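# Put the cleaning cloth in the glasses case and close it

## Task

Place the cleaning cloth inside the glasses case so that all of it is within the case, lying flat and low, then close the case and leave it upright on the table.

## Robot and tools

Robot: two arms, left_arm (scene +y side) and right_arm (scene -y side). Each ends in a sixteen-motor hand: a right hand on right_arm, a mirrored left hand on left_arm. Each hand has index, middle and ring fingers plus a thumb. A post stands behind the arms, and a camera stand sits between the bases; neither should be struck.

Frames. Scene frame: origin at table-top height midway between the nominal bases, +x out over the table, +z up, +y toward left_arm. Fixed cameras and the table use it. Each arm's hand positions, quaternions (wxyz), targets and wrist-camera poses are in that arm's own base frame. Left base: (+0.029, +0.289, +0.043) m. Right base: (+0.048, -0.331, +0.014) m. Both are turned only slightly about z. Hand point axes (right hand): +z runs along straight fingers toward the tips, +y comes out of the palm face, +x crosses the palm away from the thumb. On the left hand +x points toward the thumb. A mast at the wrist on the palm side can collide with things.

The 48-number row. One row covers both arms, always 48 values in [-1, 1], in this order:
1. Left pose: dx, dy, dz, rx, ry, rz.
2. Sixteen left hand goals.
3. Left current_limit and speed.
4. Right pose: six numbers.
5. Sixteen right hand goals.
6. Right current_limit and speed.

Pose numbers are offsets, not poses. They are measured from that arm's Hand target as it stood when the action or call began, along that arm's base axes. 1.0 equals 0.6 m for dx, dy, dz and 180 degrees for rx, ry, rz. The three rotation numbers form one rotation vector, turning about the hand point. Every row within one action counts from the same start, so repeating an offset in a later call moves the arm further. Six zeros mean nothing new for that arm.

Hand goals are absolute angles, scaled between each hinge's two stops. A 0 there is a real goal, so to keep a hand as it is, send back its hand_goal, current_limit and speed. Motor order per hand: index_abd, index_mcp, index_pip, index_dip, middle_abd, middle_mcp, middle_pip, middle_dip, ring_abd, ring_mcp, ring_pip, ring_dip, thumb_cmc, thumb_axl, thumb_mcp, thumb_ipl.

Straight values: _abd 0.00, _mcp +0.75, _pip +0.58, _dip +0.70, thumb_cmc +0.71, thumb_axl +0.68, thumb_mcp +0.23, thumb_ipl +0.17. Moving toward -1 curls fingers toward the palm and swings the thumb in front of the palm.

current_limit maps -1..+1 onto 0..550 mA, with a floor of 11 mA. speed sets the motor slew at (speed+1)/2 of 8.5 rad/s. They start at +0.4 and -0.6 and stay at whatever was last written.

Tools.
- execute_actions(actions, cameras): actions is a list of actions. Each action is up to 15 rows, one per 1/30 s step; a short action repeats its last row to step 15. An empty list returns images.
- move(target, speed, blend, blocking, cameras): target is one 48-number row or a list of up to 15 rows. All rows are offsets from the Hand targets at the call's start, not from the previous row. The hand point travels in a straight line. speed is in m/s, 0.002 to 4.3, default 0.25; turning rate is capped at twice that in rad/s. blend is a corner radius in m; 0 stops at each target. A whole move is capped at 10 s. With blocking=false it returns after about 0.5 s while motion continues.
- wait(seconds 0 to 3600), stop(), zoom_image(camera, region=[x0,y0,x1,y1] pixels, at most 504 by 504), read_manual(section), finished_scene(scene=1).
- Cameras: cam_head_left, cam_head_right, cam_high (896x504), cam_left_wrist and cam_right_wrist (672x504, fisheye).

Reading results.
- end_effector_position (m) and end_effector_quat_wxyz are in the arm's base frame. Hand target is the last commanded pose after clipping, and new offsets start from it.
- Hand points often rest a few cm short because of friction, weight and elbow sag. That gap alone does not mean contact. Sag lowers the hand, so command a bit higher. To close a gap, send the remaining distance as an offset.
- The controller limits commanded orientation to within 40 degrees of the current one.
- Joint torques: positive means toward larger joint angles; numbers 3 and 4 wrap at ±28 N m.
- hand_goal is the written goals; hand_measured the actual hinge positions; hand_current_ma is positive when pushing toward -1.
- hand_state per motor: moving, goal, blocked (resting away from its goal and still pressing) or overload.
- The move: line reports how the move ended (done, off_target, moving, held, fault) and any limits (paced = pose clipped, held = steps withheld).

Cautions.
- Grip pressure grows with how far the goal lies past the object's surface.
- A motor at 495 mA or more for 5 s shuts down for 10 s, so avoid hard squeezes held for long.
- Motors heat under load or sustained stretching; MOTOR HOT warns at 85 °C, and at 100 °C the arm goes limp.
- After a HAND FAULT line, the rest of that reply's calls are skipped.
- Never let the two hands or arms press on each other, and never close one hand on the other's fingers.
- Move slowly near contact: faster moves and targets set further past a surface strike harder.
- Don't drop the cloth or the case, don't let go of anything still moving, and don't ram anything.
- Nothing may leave the table.
- The scene keeps running while you think.
- Loose objects may be nudged now and then.
- Call finished_scene only when the cloth lies flat inside the closed, upright case and the robot is no longer needed to keep it so.

Each tool is called after "Call:" in YAML: its name, and indented under it one key for each argument.

## Session

Call:
execute_actions:
  actions: []

Scene clock: 0.00 s.
left_arm: end_effector_position=(+0.5402, -0.3457, +0.1786) hand_goal=(+0.000, +0.754, +0.576, +0.696, +0.000, +0.754, +0.576, +0.696, +0.000, +0.754, +0.576, +0.696, +0.714, +0.678, +0.226, +0.168) hand_measured=(+0.0007, +0.7535, +0.5770, +0.6958, -0.0008, +0.7535, +0.5770, +0.6958, -0.0008, +0.7535, +0.5770, +0.6958, +0.7142, +0.6777, +0.2262, +0.1681) hand_current_ma=(-10, -1, +8, -10, +13, +13, +3, -7, -10, -2, -18, +0, +13, +3, +12, +1) hand_state=(goal, goal, goal, goal, goal, overload, goal, goal, goal, goal, goal, goal, goal, goal, goal, goal) hand_current_limit=0.40 hand_speed=-0.60 end_effector_quat_wxyz=(-0.120, +0.858, -0.396, +0.305) | right_arm: end_effector_position=(+0.1397, +0.2157, +0.3808) hand_goal=(+0.000, +0.754, +0.576, +0.696, +0.000, +0.754, +0.576, +0.696, +0.000, +0.754, +0.576, +0.696, +0.714, +0.678, +0.226, +0.168) hand_measured=(+0.0007, +0.7535, +0.5770, +0.6971, -0.0008, +0.7535, +0.5770, +0.6958, -0.0008, +0.7535, +0.5782, +0.6958, +0.7142, +0.6767, +0.2262, +0.1681) hand_current_ma=(-3, +4, +8, -10, +11, +2, -7, +0, -2, +6, +4, -2, +1, +3, +3, +8) hand_state=(goal, goal, goal, goal, goal, goal, goal, goal, goal, goal, goal, goal, goal, goal, goal, goal) hand_current_limit=0.40 hand_speed=-0.60 end_effector_quat_wxyz=(+0.327, -0.438, +0.831, +0.105)
Joint positions: left_arm=[-0.512 1.679 1.425 -0.7 -0.276 2.012] | right_arm=[0.532 0.601 1.048 -1.334 -0.17 -1.949]
Joint velocities: within noise
Joint torques (N m): no reading
Heat: left arm: hottest shoulder 43 °C; right arm: hottest waist 39 °C.
Hand target: left_arm +0.5463, -0.3492, +0.1828; -0.120, +0.856, -0.395, +0.311 | right_arm +0.1404, +0.2161, +0.3906; +0.338, -0.437, +0.827, +0.106

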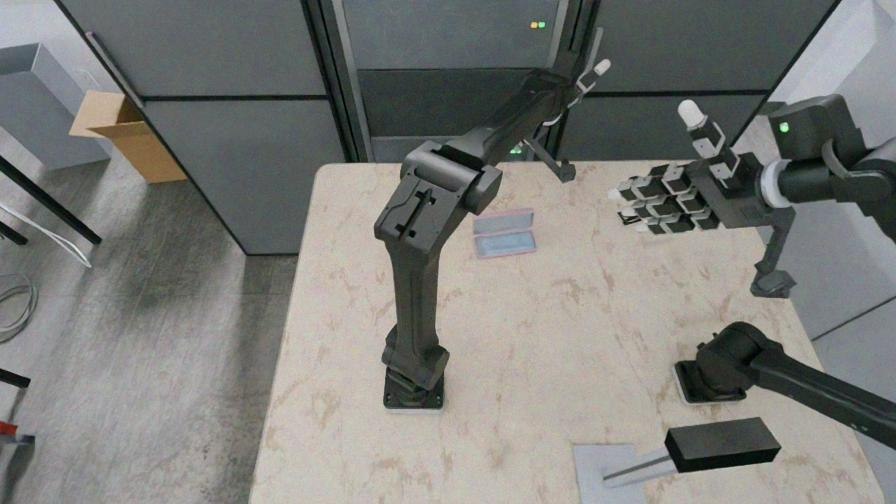

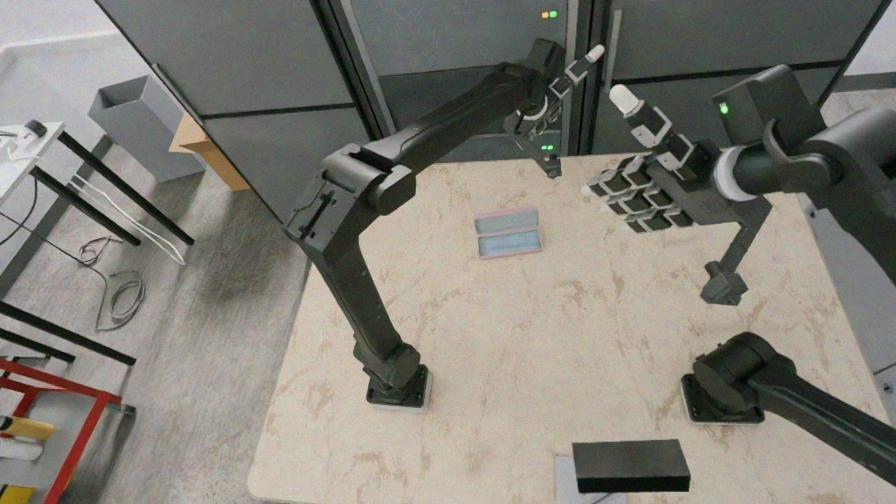

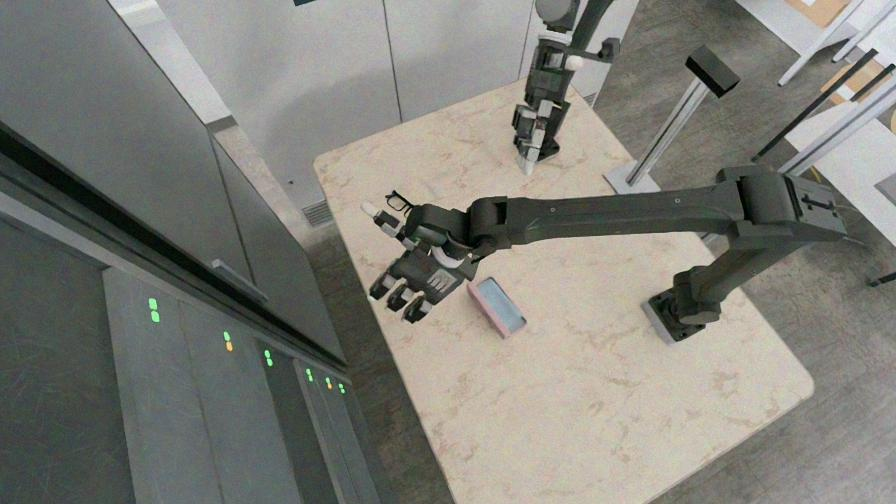

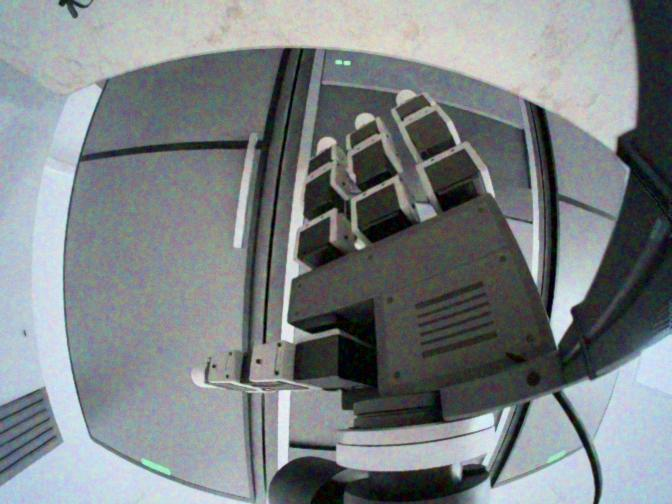

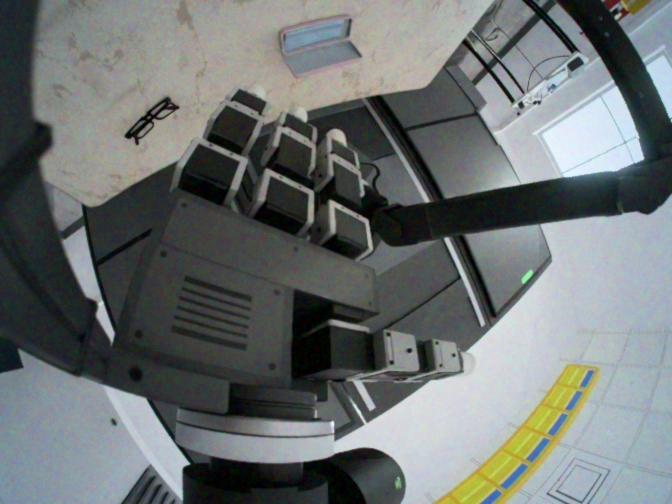

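Call:
zoom_image:
  camera: "cam_head_left"
  region: [400, 160, 640, 295]

Call:
zoom_image:
  camera: "cam_high"
  region: [320, 140, 620, 360]

Call:
zoom_image:
  camera: "cam_right_wrist"
  region: [60, 0, 480, 200]

Call:
zoom_image:
  camera: "cam_head_right"
  region: [400, 160, 700, 340]

Scaled by 2.100 from the camera's image (finer frame: 1280x720).

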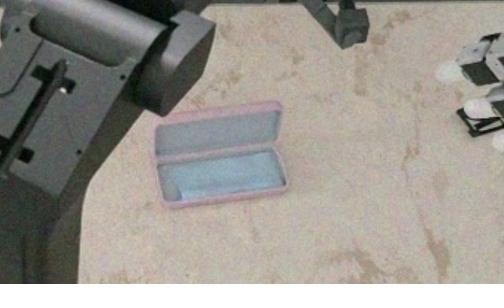

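Scaled by 1.680 from the camera's image (finer frame: 1280x720).

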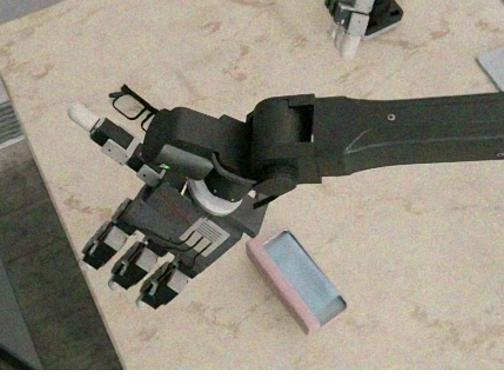

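Scaled by 1.200 from the camera's image (finer frame: 960x720).

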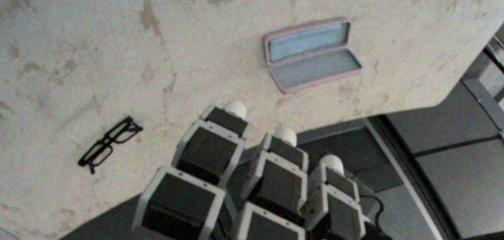

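Scaled by 1.680 from the camera's image (finer frame: 1280x720).

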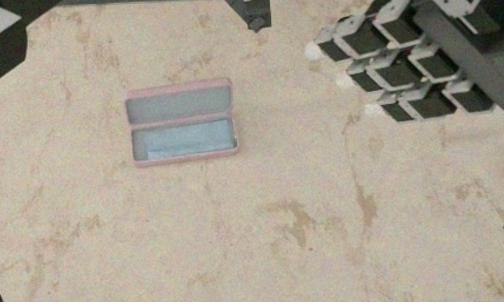

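Call:
zoom_image:
  camera: "cam_head_left"
  region: [465, 200, 545, 265]

Call:
zoom_image:
  camera: "cam_head_right"
  region: [465, 200, 550, 265]

Call:
zoom_image:
  camera: "cam_high"
  region: [460, 270, 540, 345]

Call:
zoom_image:
  camera: "cam_right_wrist"
  region: [270, 5, 370, 85]

Scaled by 6.300 from the camera's image (finer frame: 1280x720).

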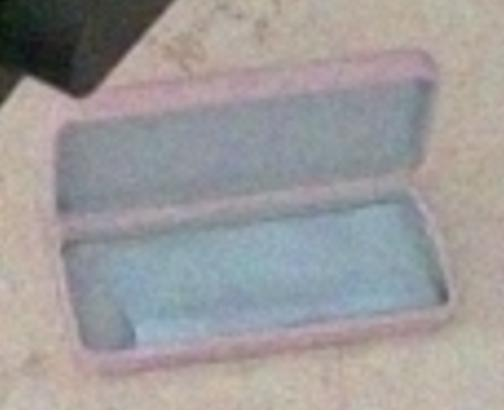

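Scaled by 5.929 from the camera's image (finer frame: 1280x720).

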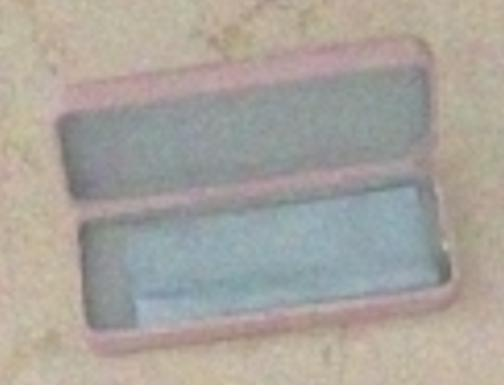

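Scaled by 6.300 from the camera's image (finer frame: 1280x720).

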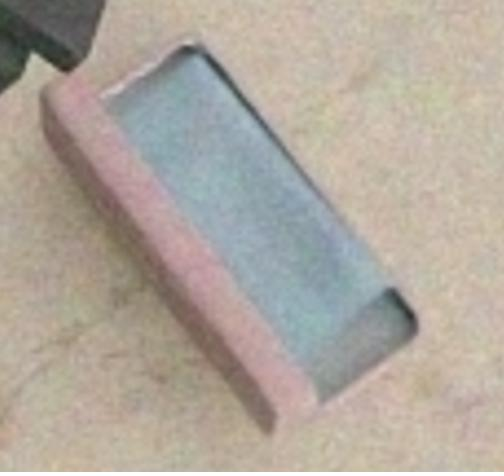

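Scaled by 5.040 from the camera's image (finer frame: 960x720).

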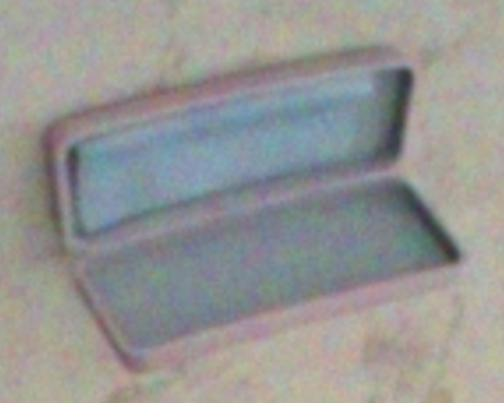

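Call:
move:
  target:
    - [0,0,0.12,0,0,0, 0,0.754,0.576,0.696,0,0.754,0.576,0.696,0,0.754,0.576,0.696,0.714,0.678,0.226,0.168,0.4,-0.6, 0,0,0,0,0,0, 0,0.754,0.576,0.696,0,0.754,0.576,0.696,0,0.754,0.576,0.696,0.714,0.678,0.226,0.168,0.4,-0.6]
    - [-0.172,0.712,0.162,0,0,0.2367, 0,0.754,0.576,0.696,0,0.754,0.576,0.696,0,0.754,0.576,0.696,0.714,0.678,0.226,0.168,0.4,-0.6, 0,0,0,0,0,0, 0,0.754,0.576,0.696,0,0.754,0.576,0.696,0,0.754,0.576,0.696,0.714,0.678,0.226,0.168,0.4,-0.6]
  blend: [0.03, 0]
  speed: 0.25

Call:
move:
  target: [0,0,0,0,0,0, 0,0.754,0.576,0.696,0,0.754,0.576,0.696,0,0.754,0.576,0.696,0.714,0.678,0.226,0.168,0.4,-0.6, 0.162,0.173,-0.208,-0.2121,0.1006,0.2054, 0,0.754,0.576,0.696,0,0.754,0.576,0.696,0,0.754,0.576,0.696,0.714,0.678,0.226,0.168,0.4,-0.6]
  speed: 0.25
  cameras: ["all"]

Scene clock: 27.80 s.
left_arm: end_effector_position=(+0.4489, +0.0774, +0.2819) hand_goal=(+0.000, +0.754, +0.576, +0.696, +0.000, +0.754, +0.576, +0.696, +0.000, +0.754, +0.576, +0.696, +0.714, +0.678, +0.226, +0.168) hand_measured=(+0.0007, +0.7402, +0.5770, +0.6958, -0.0008, +0.4652, +0.5770, +0.6971, -0.0008, +0.7414, +0.5770, +0.6958, +0.7067, +0.6767, +0.2212, +0.1681) hand_current_ma=(+1, -17, +18, -13, +7, +3, -13, -1, -25, -26, -5, -2, -16, +14, -17, -1) hand_state=(goal, goal, goal, goal, goal, overload, goal, goal, goal, goal, goal, goal, goal, goal, goal, goal) hand_current_limit=0.40 hand_speed=-0.60 end_effector_quat_wxyz=(-0.224, +0.940, -0.050, +0.251) | right_arm: end_effector_position=(+0.1397, +0.2157, +0.3808) hand_goal=(+0.000, +0.754, +0.576, +0.696, +0.000, +0.754, +0.576, +0.696, +0.000, +0.754, +0.576, +0.696, +0.714, +0.678, +0.226, +0.168) hand_measured=(-0.0008, +0.7535, +0.5770, +0.6958, +0.0007, +0.7523, +0.5770, +0.6958, +0.0007, +0.7535, +0.5770, +0.6958, +0.7142, +0.6767, +0.2252, +0.1681) hand_current_ma=(+4, +1, +0, -2, +16, +19, -1, -3, -1, -1, -3, +18, -23, -9, -2, +1) hand_state=(goal, goal, goal, goal, goal, goal, goal, goal, goal, goal, goal, goal, goal, goal, goal, goal) hand_current_limit=0.40 hand_speed=-0.60 end_effector_quat_wxyz=(+0.327, -0.438, +0.831, +0.105)
Joint positions: left_arm=[0.257 1.144 1.144 -0.928 -0.26 2.022] | right_arm=[0.532 0.601 1.048 -1.334 -0.17 -1.949]
Joint torques (N m): left_arm=[1.49 -7.53 11.06 1.62 -0.16 0.11] | right_arm=[1.49 1.44 9.21 2.26 -0.03 0.11]
Heat: left arm: hottest shoulder 44 °C; right arm: hottest elbow 44 °C.
Hand target: left_arm +0.4431, +0.0780, +0.2799; -0.224, +0.941, -0.057, +0.246 | right_arm +0.1404, +0.2161, +0.3906; +0.338, -0.437, +0.827, +0.106
Off the commanded pose: left_arm 0.006 m, 1 deg | right_arm 0.010 m, 1 deg.
move: done

Scene clock: 30.67 s.
left_arm: end_effector_position=(+0.4488, +0.0774, +0.2819) hand_goal=(+0.000, +0.754, +0.576, +0.696, +0.000, +0.754, +0.576, +0.696, +0.000, +0.754, +0.576, +0.696, +0.714, +0.678, +0.226, +0.168) hand_measured=(-0.0008, +0.7402, +0.5770, +0.6958, -0.0008, +0.4652, +0.5770, +0.6958, +0.0007, +0.7414, +0.5770, +0.6958, +0.7067, +0.6777, +0.2212, +0.1681) hand_current_ma=(+13, -21, +14, -12, +16, -2, -1, -9, -4, -14, +18, -13, -1, -2, -25, -2) hand_state=(goal, goal, goal, goal, goal, overload, goal, goal, goal, goal, goal, goal, goal, goal, goal, goal) hand_current_limit=0.40 hand_speed=-0.60 end_effector_quat_wxyz=(-0.224, +0.940, -0.051, +0.251) | right_arm: end_effector_position=(+0.2335, +0.3132, +0.2582) hand_goal=(+0.000, +0.754, +0.576, +0.696, +0.000, +0.754, +0.576, +0.696, +0.000, +0.754, +0.576, +0.696, +0.714, +0.678, +0.226, +0.168) hand_measured=(+0.0080, +0.7523, +0.5770, +0.6958, +0.0095, +0.7535, +0.5770, +0.6958, +0.0065, +0.7535, +0.5770, +0.6971, +0.7142, +0.6767, +0.2242, +0.1681) hand_current_ma=(+18, +2, +7, -2, +17, +2, +2, -8, +12, -12, +10, +8, -12, -6, -11, +2) hand_state=(goal, goal, goal, goal, goal, goal, goal, goal, goal, goal, goal, goal, goal, goal, goal, goal) hand_current_limit=0.40 hand_speed=-0.60 end_effector_quat_wxyz=(-0.004, -0.601, +0.795, -0.082)
Joint positions: left_arm=[0.257 1.144 1.144 -0.928 -0.26 2.023] | right_arm=[0.786 1.425 1.428 -1.606 0.16 -2.076]
Joint torques (N m): left_arm=[0.73 -7.59 11.25 1.68 -0.17 0.08] | right_arm=[2.2 -10.81 10.14 0.12 0.45 -0.11]
Heat: left arm: hottest shoulder 44 °C; right arm: hottest elbow 45 °C.
Hand target: left_arm +0.4431, +0.0780, +0.2799; -0.224, +0.941, -0.056, +0.246 | right_arm +0.2375, +0.3199, +0.2656; -0.001, -0.734, +0.679, +0.000
Off the commanded pose: left_arm 0.006 m, 1 deg | right_arm 0.011 m, 22 deg.
joint sent to its limit (right arm) — joint 6 (wrist roll), lower limit. The joint targets are off in orientation, not in position.
move: off_target (right_arm)
cam_left_wrist: T_world_to_cam=[[-0.70186, 0.70377, -0.11005, 0.25793], [-0.08901, 0.06663, 0.9938, -0.3076], [0.70674, 0.7073, 0.01588, -0.25459]] pos_world=[0.33358, 0.01905, 0.33812]
cam_right_wrist: T_world_to_cam=[[-0.34425, 0.93092, -0.12201, -0.14583], [0.49672, 0.29086, 0.81772, -0.48594], [0.79672, 0.2209, -0.56254, 0.0084]] pos_world=[0.18448, 0.27524, 0.3843]

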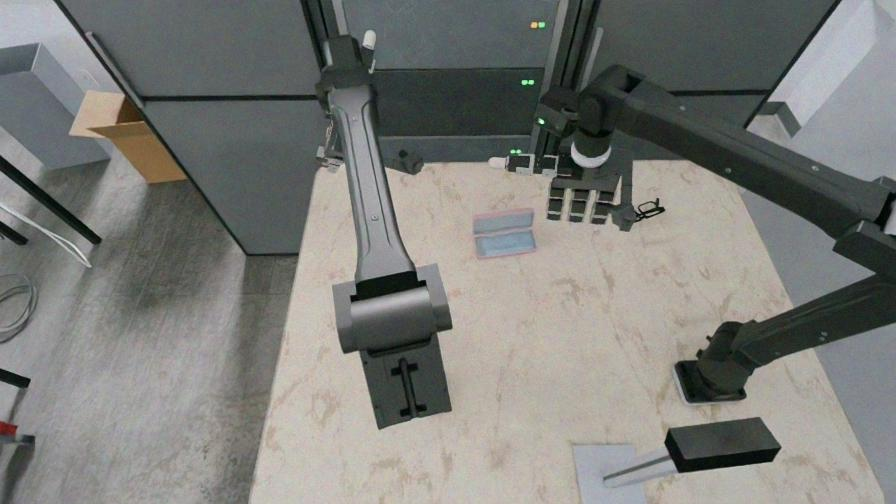

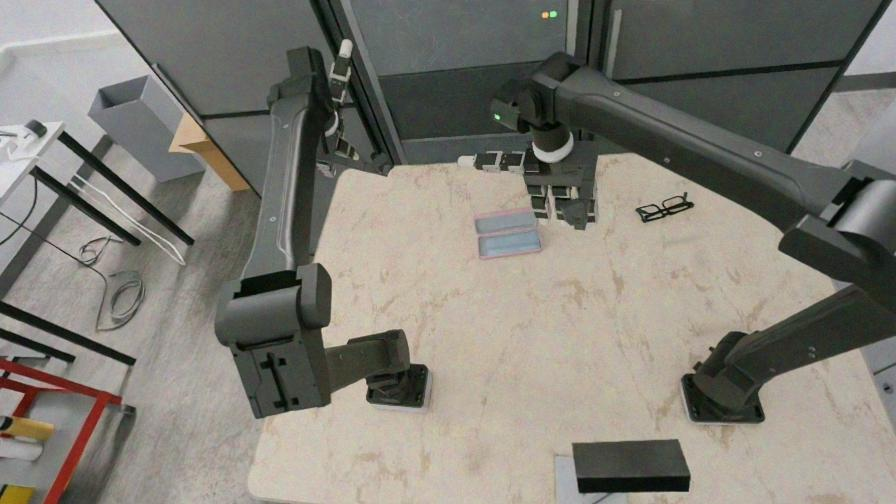

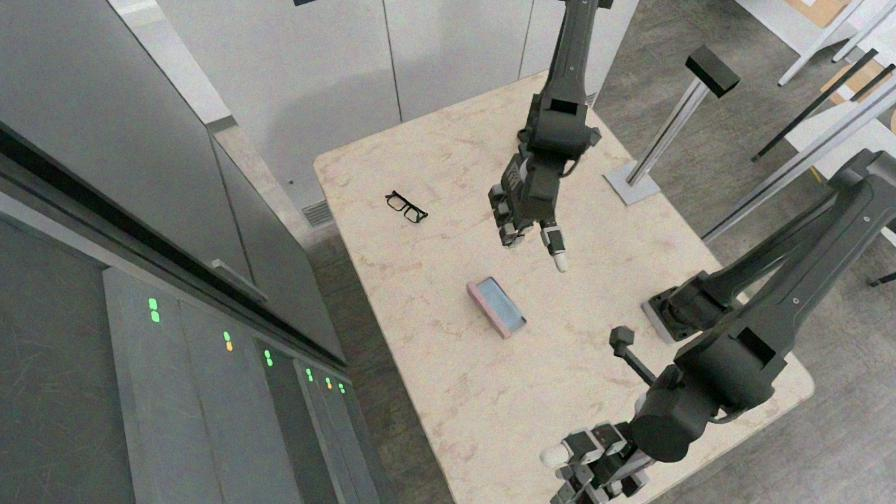

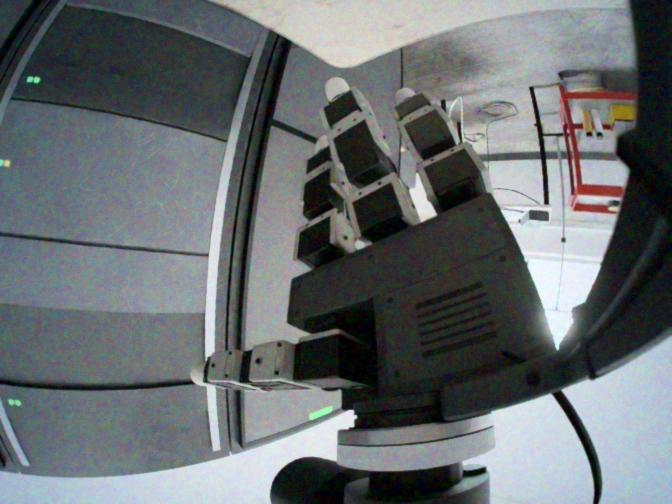

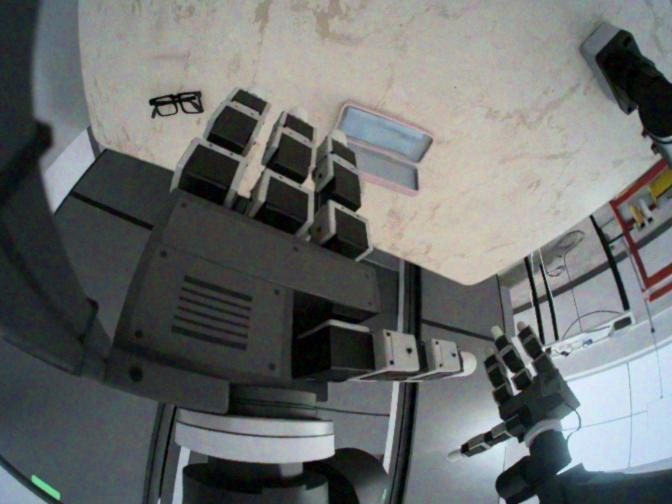

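Call:
zoom_image:
  camera: "cam_right_wrist"
  region: [320, 80, 450, 210]

Call:
zoom_image:
  camera: "cam_high"
  region: [455, 265, 540, 350]

Call:
zoom_image:
  camera: "cam_head_left"
  region: [465, 200, 545, 265]

Scaled by 3.877 from the camera's image (finer frame: 960x720).

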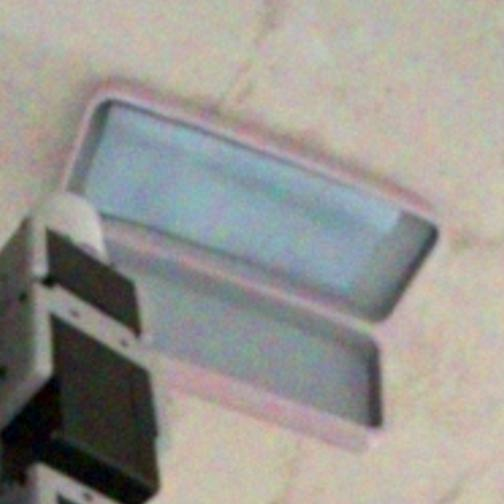

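Scaled by 5.929 from the camera's image (finer frame: 1280x720).

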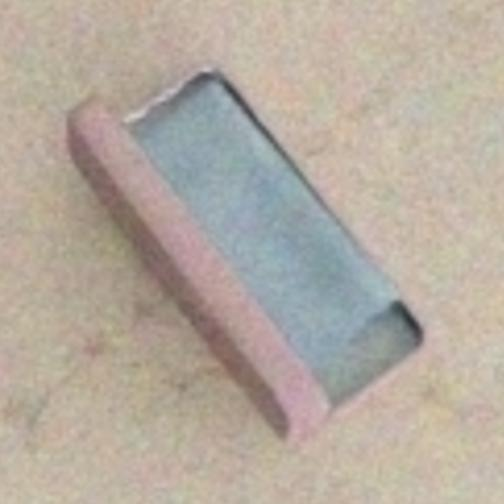

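Scaled by 6.300 from the camera's image (finer frame: 1280x720).

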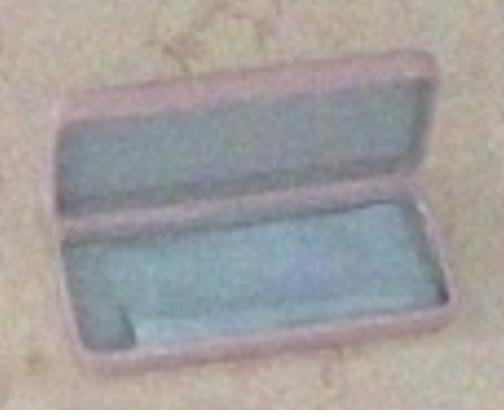

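Call:
move:
  target:
    - [-0.228,0.298,0.033,0,0,0.1667, 0,0.754,0.576,0.696,0,0.754,0.576,0.696,0,0.754,0.576,0.696,0.714,0.678,0.226,0.168,0.4,-0.6, 0,0,0,0,0,0, 0,0.754,0.576,0.696,0,0.754,0.576,0.696,0,0.754,0.576,0.696,0.714,0.678,0.226,0.168,0.4,-0.6]
    - [-0.228,0.298,0.033,0,0,0.1667, 0,0.754,0.576,0.696,0,0.754,0.576,0.696,0,0.754,0.576,0.696,0.714,0.678,0.226,0.168,0.4,-0.6, 0.2595,0.1879,-0.016,0,0,-0.5, 0,0.754,0.576,0.696,0,0.754,0.576,0.696,0,0.754,0.576,0.696,0.714,0.678,0.226,0.168,0.4,-0.6]
    - [-0.228,0.298,0.033,0,0,0.1667, 0,0.754,0.576,0.696,0,0.754,0.576,0.696,0,0.754,0.576,0.696,0.714,0.678,0.226,0.168,0.4,-0.6, 0.4,0.3313,-0.016,0,0,-1.0, 0,0.754,0.576,0.696,0,0.754,0.576,0.696,0,0.754,0.576,0.696,0.714,0.678,0.226,0.168,0.4,-0.6]
  blend: [0.0, 0.03, 0]
  speed: 0.3
  cameras: ["all"]

Scene clock: 65.30 s.
left_arm: end_effector_position=(+0.3100, +0.2566, +0.2979) hand_goal=(+0.000, +0.754, +0.576, +0.696, +0.000, +0.754, +0.576, +0.696, +0.000, +0.754, +0.576, +0.696, +0.714, +0.678, +0.226, +0.168) hand_measured=(+0.0007, +0.7402, +0.5770, +0.6958, +0.0007, +0.4447, +0.5770, +0.6958, +0.0007, +0.7402, +0.5770, +0.6958, +0.7067, +0.6777, +0.2212, +0.1681) hand_current_ma=(+7, -24, +10, -22, +11, -5, +16, -12, +2, -23, -1, -5, -11, +5, -11, +7) hand_state=(goal, goal, goal, goal, goal, overload, goal, goal, goal, goal, goal, goal, goal, goal, goal, goal) hand_current_limit=0.40 hand_speed=-0.60 end_effector_quat_wxyz=(-0.280, +0.923, +0.193, +0.182) | right_arm: end_effector_position=(+0.4765, +0.5109, +0.2580) hand_goal=(+0.000, +0.754, +0.576, +0.696, +0.000, +0.754, +0.576, +0.696, +0.000, +0.754, +0.576, +0.696, +0.714, +0.678, +0.226, +0.168) hand_measured=(+0.0065, +0.7523, +0.5782, +0.6958, +0.0065, +0.7535, +0.5770, +0.6958, +0.0065, +0.7535, +0.5770, +0.6958, +0.7205, +0.6767, +0.2232, +0.1681) hand_current_ma=(-10, +0, +3, -7, +26, +3, +4, +0, +11, +17, +16, -3, +18, -25, +6, -5) hand_state=(goal, goal, goal, goal, goal, goal, goal, goal, goal, goal, goal, goal, goal, goal, goal, goal) hand_current_limit=0.40 hand_speed=-0.60 end_effector_quat_wxyz=(+0.000, +0.672, +0.740, +0.034)
Joint positions: left_arm=[0.793 1.007 1.093 -1.018 -0.251 2.035] | right_arm=[0.935 2.068 2.254 -1.689 0.008 0.839]
Joint torques (N m): left_arm=[0.85 -5.36 12.16 1.76 -0.15 0.09] | right_arm=[2.02 -22.12 10.22 0.34 0.42 0.2]
Heat: left arm: hottest shoulder 45 °C; right arm: hottest elbow 49 °C.
Hand target: left_arm +0.3064, +0.2568, +0.2998; -0.281, +0.924, +0.189, +0.180 | right_arm +0.4777, +0.5187, +0.2561; +0.000, +0.679, +0.734, +0.001
Off the commanded pose: left_arm 0.004 m, 1 deg | right_arm 0.008 m, 4 deg.
joint sent to its limit (right arm) — joint 4 (wrist pitch), lower limit. The joint targets are off in orientation, not in position.
move: off_target (right_arm)
cam_left_wrist: T_world_to_cam=[[-0.95954, 0.26054, -0.10683, 0.2288], [-0.10602, 0.01723, 0.99421, -0.33006], [0.26087, 0.96531, 0.01109, -0.21009]] pos_world=[0.23936, 0.14888, 0.35492]
cam_right_wrist: T_world_to_cam=[[0.66438, -0.74679, 0.03014, 0.09106], [-0.50203, -0.41603, 0.75821, 0.18842], [-0.55369, -0.51887, -0.65131, 0.81541]] pos_world=[0.48558, 0.56948, 0.38548]

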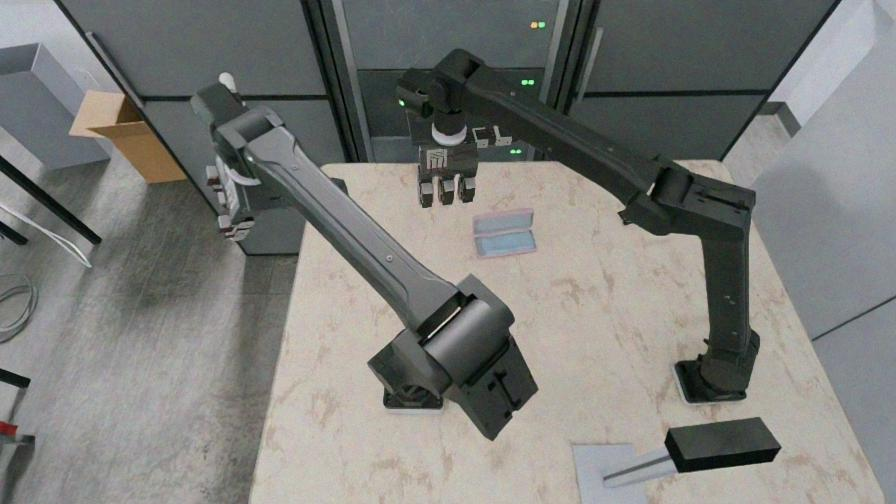

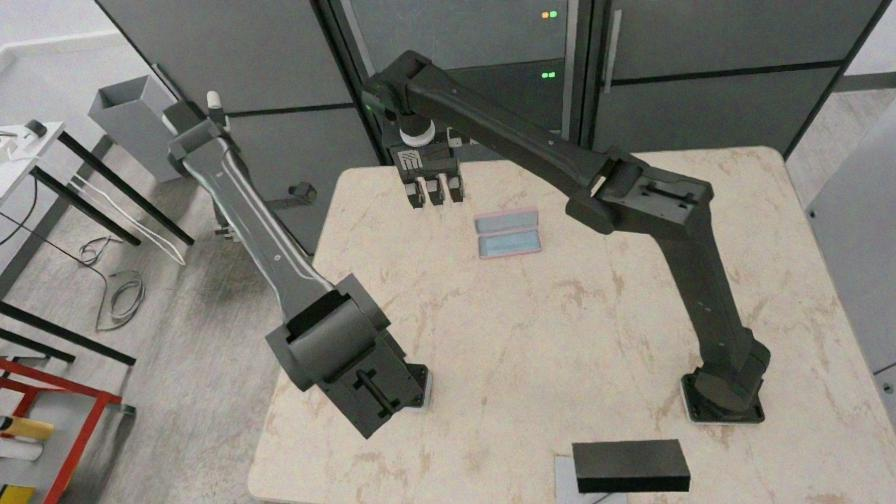

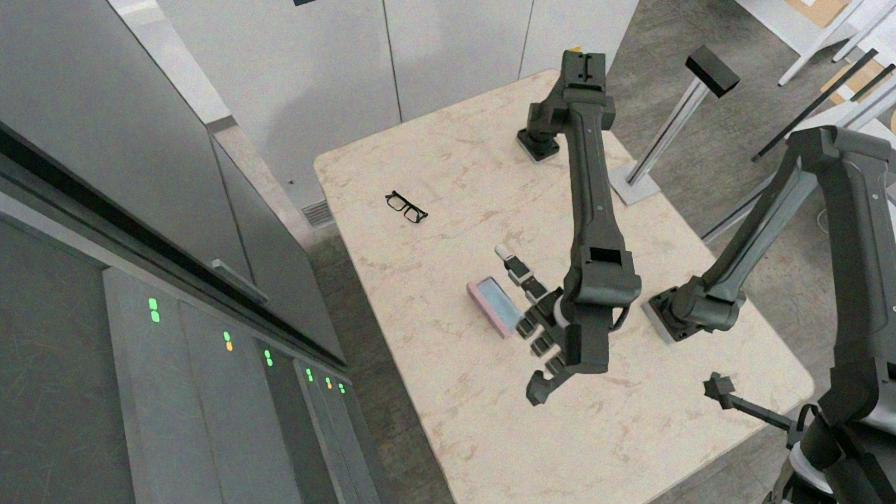

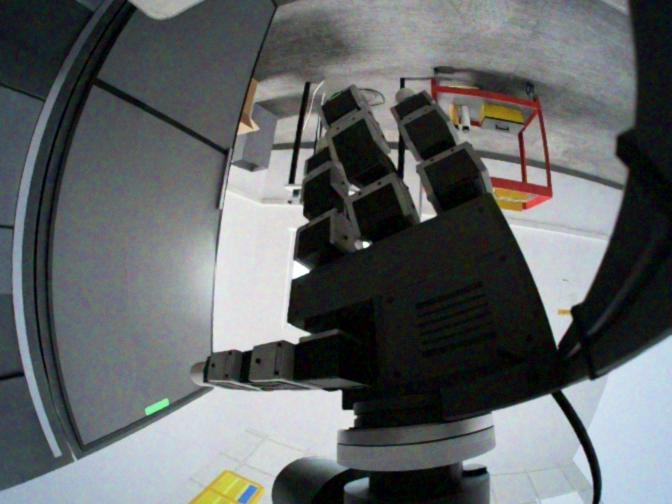

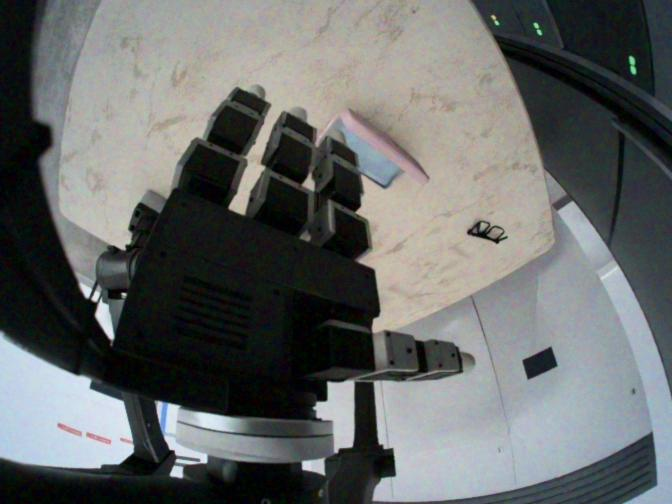

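Call:
zoom_image:
  camera: "cam_right_wrist"
  region: [310, 95, 440, 205]

Scaled by 3.877 from the camera's image (finer frame: 960x720).

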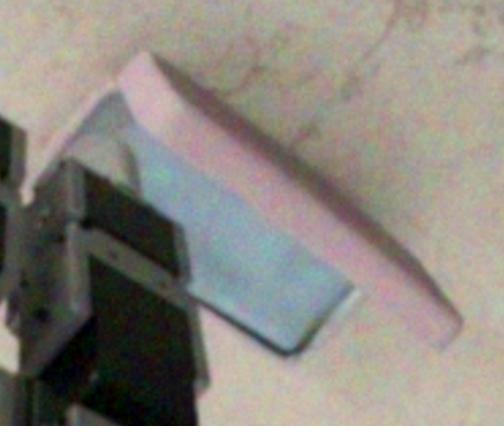

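Call:
move:
  target: [0,0,0,0,0,0, 0,0.754,0.576,0.696,0,0.754,0.576,0.696,0,0.754,0.576,0.696,0.714,0.678,0.226,0.168,0.4,-0.6, -0.0517,-0.031,-0.15,0,0,0, 0,-0.068,-0.3,-0.174,0,0.754,0.576,0.696,0,0.754,0.576,0.696,0.714,0.678,0.226,0.168,0.4,-0.4]
  speed: 0.15
  cameras: ["cam_right_wrist"]

Scene clock: 71.00 s.
left_arm: end_effector_position=(+0.3100, +0.2566, +0.2979) hand_goal=(+0.000, +0.754, +0.576, +0.696, +0.000, +0.754, +0.576, +0.696, +0.000, +0.754, +0.576, +0.696, +0.714, +0.678, +0.226, +0.168) hand_measured=(+0.0007, +0.7390, +0.5770, +0.6958, +0.0007, +0.4459, +0.5770, +0.6958, +0.0007, +0.7402, +0.5770, +0.6958, +0.7054, +0.6777, +0.2203, +0.1681) hand_current_ma=(+20, -26, +19, -23, +27, +7, +11, -12, +13, -28, -2, -11, -21, +11, -15, +14) hand_state=(goal, goal, goal, goal, goal, overload, goal, goal, goal, goal, goal, goal, goal, goal, goal, goal) hand_current_limit=0.40 hand_speed=-0.60 end_effector_quat_wxyz=(-0.280, +0.923, +0.193, +0.182) | right_arm: end_effector_position=(+0.4487, +0.4964, +0.1575) hand_goal=(+0.000, -0.068, -0.300, -0.174, +0.000, +0.754, +0.576, +0.696, +0.000, +0.754, +0.576, +0.696, +0.714, +0.678, +0.226, +0.168) hand_measured=(+0.0065, -0.0533, -0.2994, -0.1757, +0.0065, +0.7535, +0.5770, +0.6958, -0.0052, +0.7535, +0.5770, +0.6958, +0.7180, +0.6777, +0.2242, +0.1681) hand_current_ma=(+1, +68, +16, -20, +24, +6, +2, +7, -4, +12, +13, -1, +6, -5, -1, -9) hand_state=(goal, goal, goal, goal, goal, goal, goal, goal, goal, goal, goal, goal, goal, goal, goal, goal) hand_current_limit=0.40 hand_speed=-0.40 end_effector_quat_wxyz=(+0.002, +0.676, +0.737, -0.012)
Joint positions: left_arm=[0.793 1.007 1.093 -1.018 -0.251 2.035] | right_arm=[0.956 2.035 1.948 -1.508 0.001 0.869]
Joint torques (N m): left_arm=[0.67 -5.36 12.34 1.88 -0.16 0.07] | right_arm=[1.67 -25.47 7.35 0.98 0.35 0.19]
Heat: left arm: hottest shoulder 44 °C; right arm: hottest elbow 50 °C.
Hand target: left_arm +0.3064, +0.2568, +0.2998; -0.281, +0.924, +0.189, +0.180 | right_arm +0.4466, +0.5000, +0.1660; +0.000, +0.679, +0.734, +0.001
Off the commanded pose: left_arm 0.004 m, 1 deg | right_arm 0.010 m, 2 deg.
move: done
cam_right_wrist: T_world_to_cam=[[0.65949, -0.75049, 0.04289, 0.10372], [-0.45882, -0.35668, 0.8138, 0.18702], [-0.59545, -0.55637, -0.57956, 0.75296]] pos_world=[0.46576, 0.56347, 0.27974]

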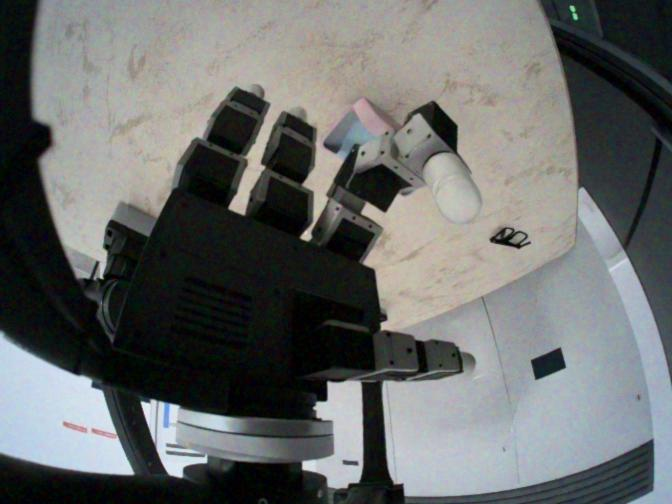

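Call:
move:
  target: [0,0,0,0,0,0, 0,0.754,0.576,0.696,0,0.754,0.576,0.696,0,0.754,0.576,0.696,0.714,0.678,0.226,0.168,0.4,-0.6, 0,0,0,0,0,0, 0,0.754,-0.9,-0.8,0,0.754,0.576,0.696,0,0.754,0.576,0.696,0.714,0.678,0.226,0.168,0.4,-0.4]
  speed: 0.15
  cameras: ["cam_right_wrist"]

Call:
zoom_image:
  camera: "cam_right_wrist"
  region: [300, 70, 440, 180]

Scene clock: 73.13 s.
left_arm: end_effector_position=(+0.3100, +0.2566, +0.2979) hand_goal=(+0.000, +0.754, +0.576, +0.696, +0.000, +0.754, +0.576, +0.696, +0.000, +0.754, +0.576, +0.696, +0.714, +0.678, +0.226, +0.168) hand_measured=(-0.0008, +0.7390, +0.5770, +0.6958, +0.0007, +0.4459, +0.5770, +0.6958, +0.0007, +0.7402, +0.5770, +0.6971, +0.7067, +0.6777, +0.2203, +0.1672) hand_current_ma=(+3, -24, +17, -11, +18, -1, -4, -5, +2, -22, +0, -19, +5, -2, -9, +5) hand_state=(goal, goal, goal, goal, goal, overload, goal, goal, goal, goal, goal, goal, goal, goal, goal, goal) hand_current_limit=0.40 hand_speed=-0.60 end_effector_quat_wxyz=(-0.280, +0.923, +0.193, +0.182) | right_arm: end_effector_position=(+0.4487, +0.4963, +0.1575) hand_goal=(+0.000, +0.754, -0.900, -0.800, +0.000, +0.754, +0.576, +0.696, +0.000, +0.754, +0.576, +0.696, +0.714, +0.678, +0.226, +0.168) hand_measured=(+0.0051, +0.7583, -0.8935, -0.7949, +0.0051, +0.7523, +0.5770, +0.6958, -0.0052, +0.7535, +0.5770, +0.6971, +0.7180, +0.6777, +0.2232, +0.1681) hand_current_ma=(+17, +34, +12, +15, +24, +4, -16, +8, -10, +10, +8, +7, +11, -15, -15, +2) hand_state=(goal, goal, goal, goal, goal, goal, goal, goal, goal, goal, goal, goal, goal, goal, goal, goal) hand_current_limit=0.40 hand_speed=-0.40 end_effector_quat_wxyz=(+0.002, +0.676, +0.737, -0.012)
Joint positions: left_arm=[0.793 1.007 1.093 -1.018 -0.251 2.035] | right_arm=[0.956 2.035 1.948 -1.508 0.001 0.869]
Joint torques (N m): left_arm=[1.03 -5.07 12.14 1.77 -0.16 0.11] | right_arm=[2.08 -25.11 7.38 1.05 0.32 0.21]
Heat: left arm: hottest shoulder 44 °C; right arm: hottest elbow 49 °C.
Hand target: left_arm +0.3064, +0.2568, +0.2998; -0.281, +0.924, +0.189, +0.180 | right_arm +0.4466, +0.5000, +0.1660; +0.000, +0.679, +0.734, +0.001
Off the commanded pose: left_arm 0.004 m, 1 deg | right_arm 0.009 m, 1 deg.
move: done
cam_right_wrist: T_world_to_cam=[[0.65922, -0.75072, 0.04291, 0.10397], [-0.45895, -0.3565, 0.8138, 0.18699], [-0.59564, -0.55617, -0.57956, 0.75294]] pos_world=[0.46576, 0.56347, 0.27974]

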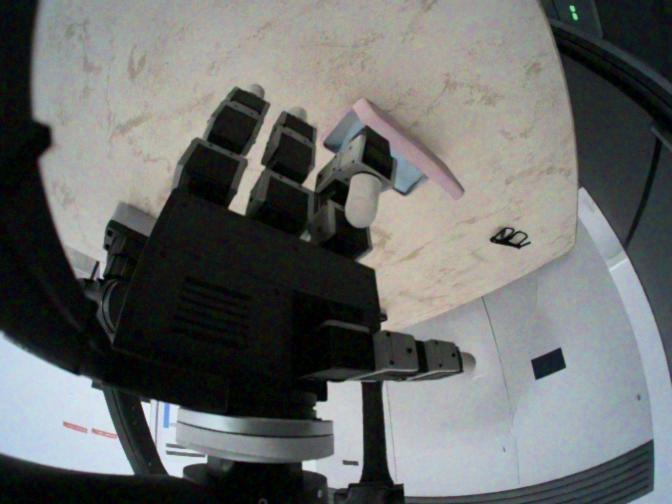

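Scaled by 3.600 from the camera's image (finer frame: 960x720).

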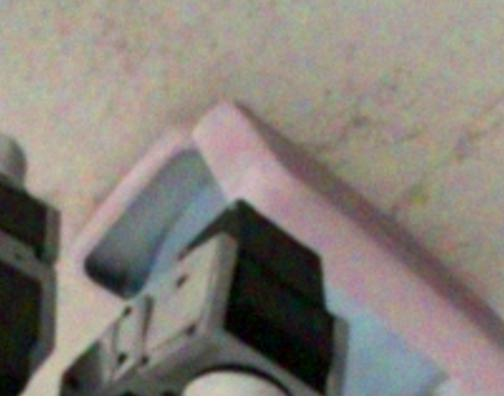

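Call:
move:
  target:
    - [0,0,0,0,0,0, 0,0.754,0.576,0.696,0,0.754,0.576,0.696,0,0.754,0.576,0.696,0.714,0.678,0.226,0.168,0.4,-0.6, 0,0,0.167,0,0,0, 0,0.754,0.576,0.696,0,0.754,0.576,0.696,0,0.754,0.576,0.696,0.714,0.678,0.226,0.168,0.4,-0.4]
    - [0,0,0,0,0,0, 0,0.754,0.576,0.696,0,0.754,0.576,0.696,0,0.754,0.576,0.696,0.714,0.678,0.226,0.168,0.4,-0.6, -0.0968,-0.279,0.167,0,0,0.43, 0,0.754,0.576,0.696,0,0.754,0.576,0.696,0,0.754,0.576,0.696,0.714,0.678,0.226,0.168,0.4,-0.4]
    - [0,0,0,0,0,0, 0,0.754,0.576,0.696,0,0.754,0.576,0.696,0,0.754,0.576,0.696,0.714,0.678,0.226,0.168,0.4,-0.6, -0.2575,-0.498,0.117,0,0,0.86, 0,0.754,0.576,0.696,0,0.754,0.576,0.696,0,0.754,0.576,0.696,0.714,0.678,0.226,0.168,0.4,-0.4]
    - [0,0,0,0,0,0, 0,0.754,0.576,0.696,0,0.754,0.576,0.696,0,0.754,0.576,0.696,0.714,0.678,0.226,0.168,0.4,-0.6, -0.2575,-0.498,-0.008,0,0,0.86, 0,0.754,0.576,0.696,0,0.754,0.576,0.696,0,0.754,0.576,0.696,0.714,0.678,0.226,0.168,0.4,-0.4]
  blend: [0.02, 0.03, 0.03, 0]
  speed: 0.3
  cameras: ["cam_right_wrist", "cam_head_right"]

Scene clock: 89.37 s.
left_arm: end_effector_position=(+0.3100, +0.2566, +0.2979) hand_goal=(+0.000, +0.754, +0.576, +0.696, +0.000, +0.754, +0.576, +0.696, +0.000, +0.754, +0.576, +0.696, +0.714, +0.678, +0.226, +0.168) hand_measured=(-0.0008, +0.7390, +0.5770, +0.6958, +0.0007, +0.4459, +0.5770, +0.6958, -0.0008, +0.7402, +0.5770, +0.6958, +0.7054, +0.6767, +0.2212, +0.1672) hand_current_ma=(+3, -20, +10, +1, +16, -2, +4, -11, -14, -15, +12, -2, -8, +6, -4, -4) hand_state=(goal, goal, goal, goal, goal, overload, goal, goal, goal, goal, goal, goal, goal, goal, goal, goal) hand_current_limit=0.40 hand_speed=-0.60 end_effector_quat_wxyz=(-0.280, +0.923, +0.193, +0.182) | right_arm: end_effector_position=(+0.2918, +0.1995, +0.1647) hand_goal=(+0.000, +0.754, +0.576, +0.696, +0.000, +0.754, +0.576, +0.696, +0.000, +0.754, +0.576, +0.696, +0.714, +0.678, +0.226, +0.168) hand_measured=(+0.0051, +0.7511, +0.5705, +0.6971, +0.0051, +0.7523, +0.5770, +0.6971, +0.0051, +0.7535, +0.5770, +0.6958, +0.7092, +0.6777, +0.2232, +0.1681) hand_current_ma=(+6, +9, -23, -2, +5, +18, -4, -2, +19, +14, +19, +6, -32, -13, -10, +6) hand_state=(goal, goal, goal, goal, goal, goal, goal, goal, goal, goal, goal, goal, goal, goal, goal, goal) hand_current_limit=0.40 hand_speed=-0.40 end_effector_quat_wxyz=(-0.013, -0.449, +0.891, -0.068)
Joint positions: left_arm=[0.793 1.007 1.093 -1.018 -0.251 2.035] | right_arm=[0.428 1.348 1.102 -1.346 0.137 -2.075]
Joint torques (N m): left_arm=[0.56 -4.31 12 1.77 -0.21 0.07] | right_arm=[2.2 -9.7 7.06 1.09 0.29 -0.09]
Heat: left arm: hottest shoulder 44 °C; right arm: hottest elbow 47 °C.
Hand target: left_arm +0.3064, +0.2568, +0.2998; -0.281, +0.924, +0.189, +0.180 | right_arm +0.2921, +0.2013, +0.1612; +0.000, -0.568, +0.823, +0.000
Off the commanded pose: left_arm 0.004 m, 1 deg | right_arm 0.004 m, 18 deg.
joint sent to its limit (right arm) — joint 6 (wrist roll), lower limit. The joint targets are off in orientation, not in position.
move: off_target (right_arm)
cam_right_wrist: T_world_to_cam=[[0.00569, 0.9953, -0.09666, -0.15045], [0.5675, 0.07638, 0.81983, -0.38351], [0.82336, -0.05952, -0.56439, -0.01703]] pos_world=[0.23252, 0.17802, 0.29026]
Images, in order (width x height): cam_head_right 896x504, cam_right_wrist 672x504.

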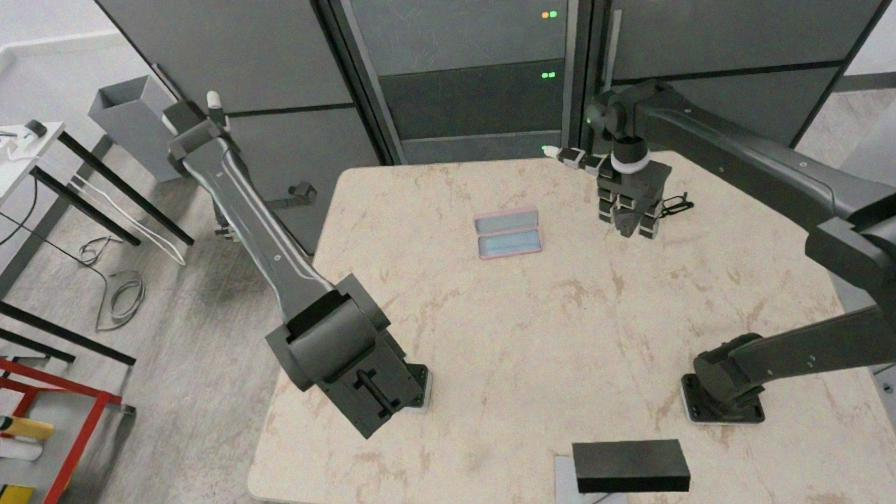

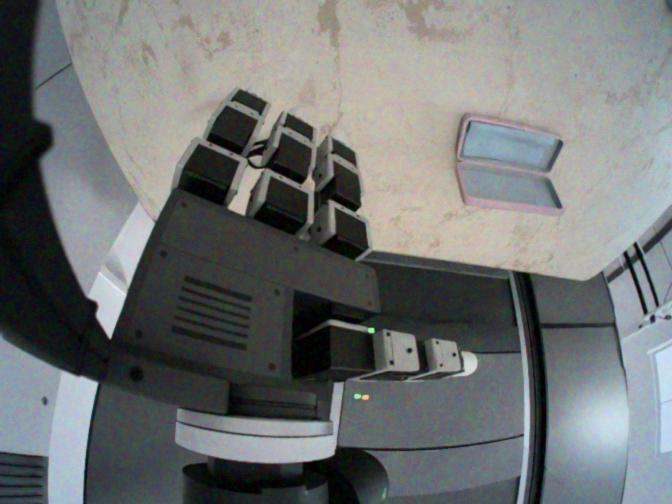

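Call:
zoom_image:
  camera: "cam_right_wrist"
  region: [440, 95, 580, 225]

Call:
zoom_image:
  camera: "cam_head_right"
  region: [465, 195, 555, 265]

Scaled by 3.600 from the camera's image (finer frame: 960x720).

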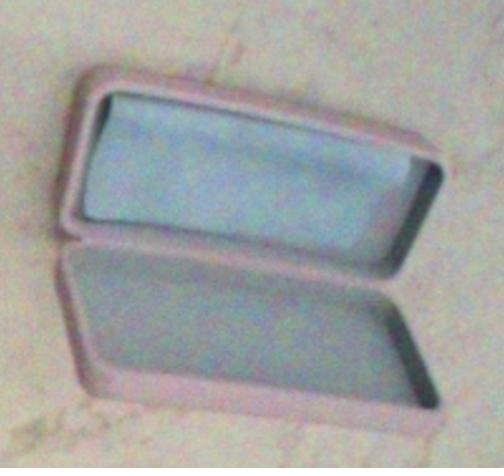

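Scaled by 5.600 from the camera's image (finer frame: 1280x720).

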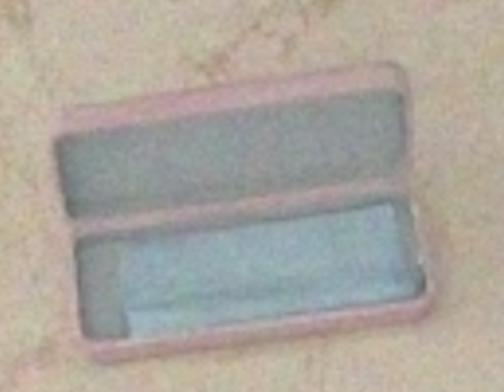

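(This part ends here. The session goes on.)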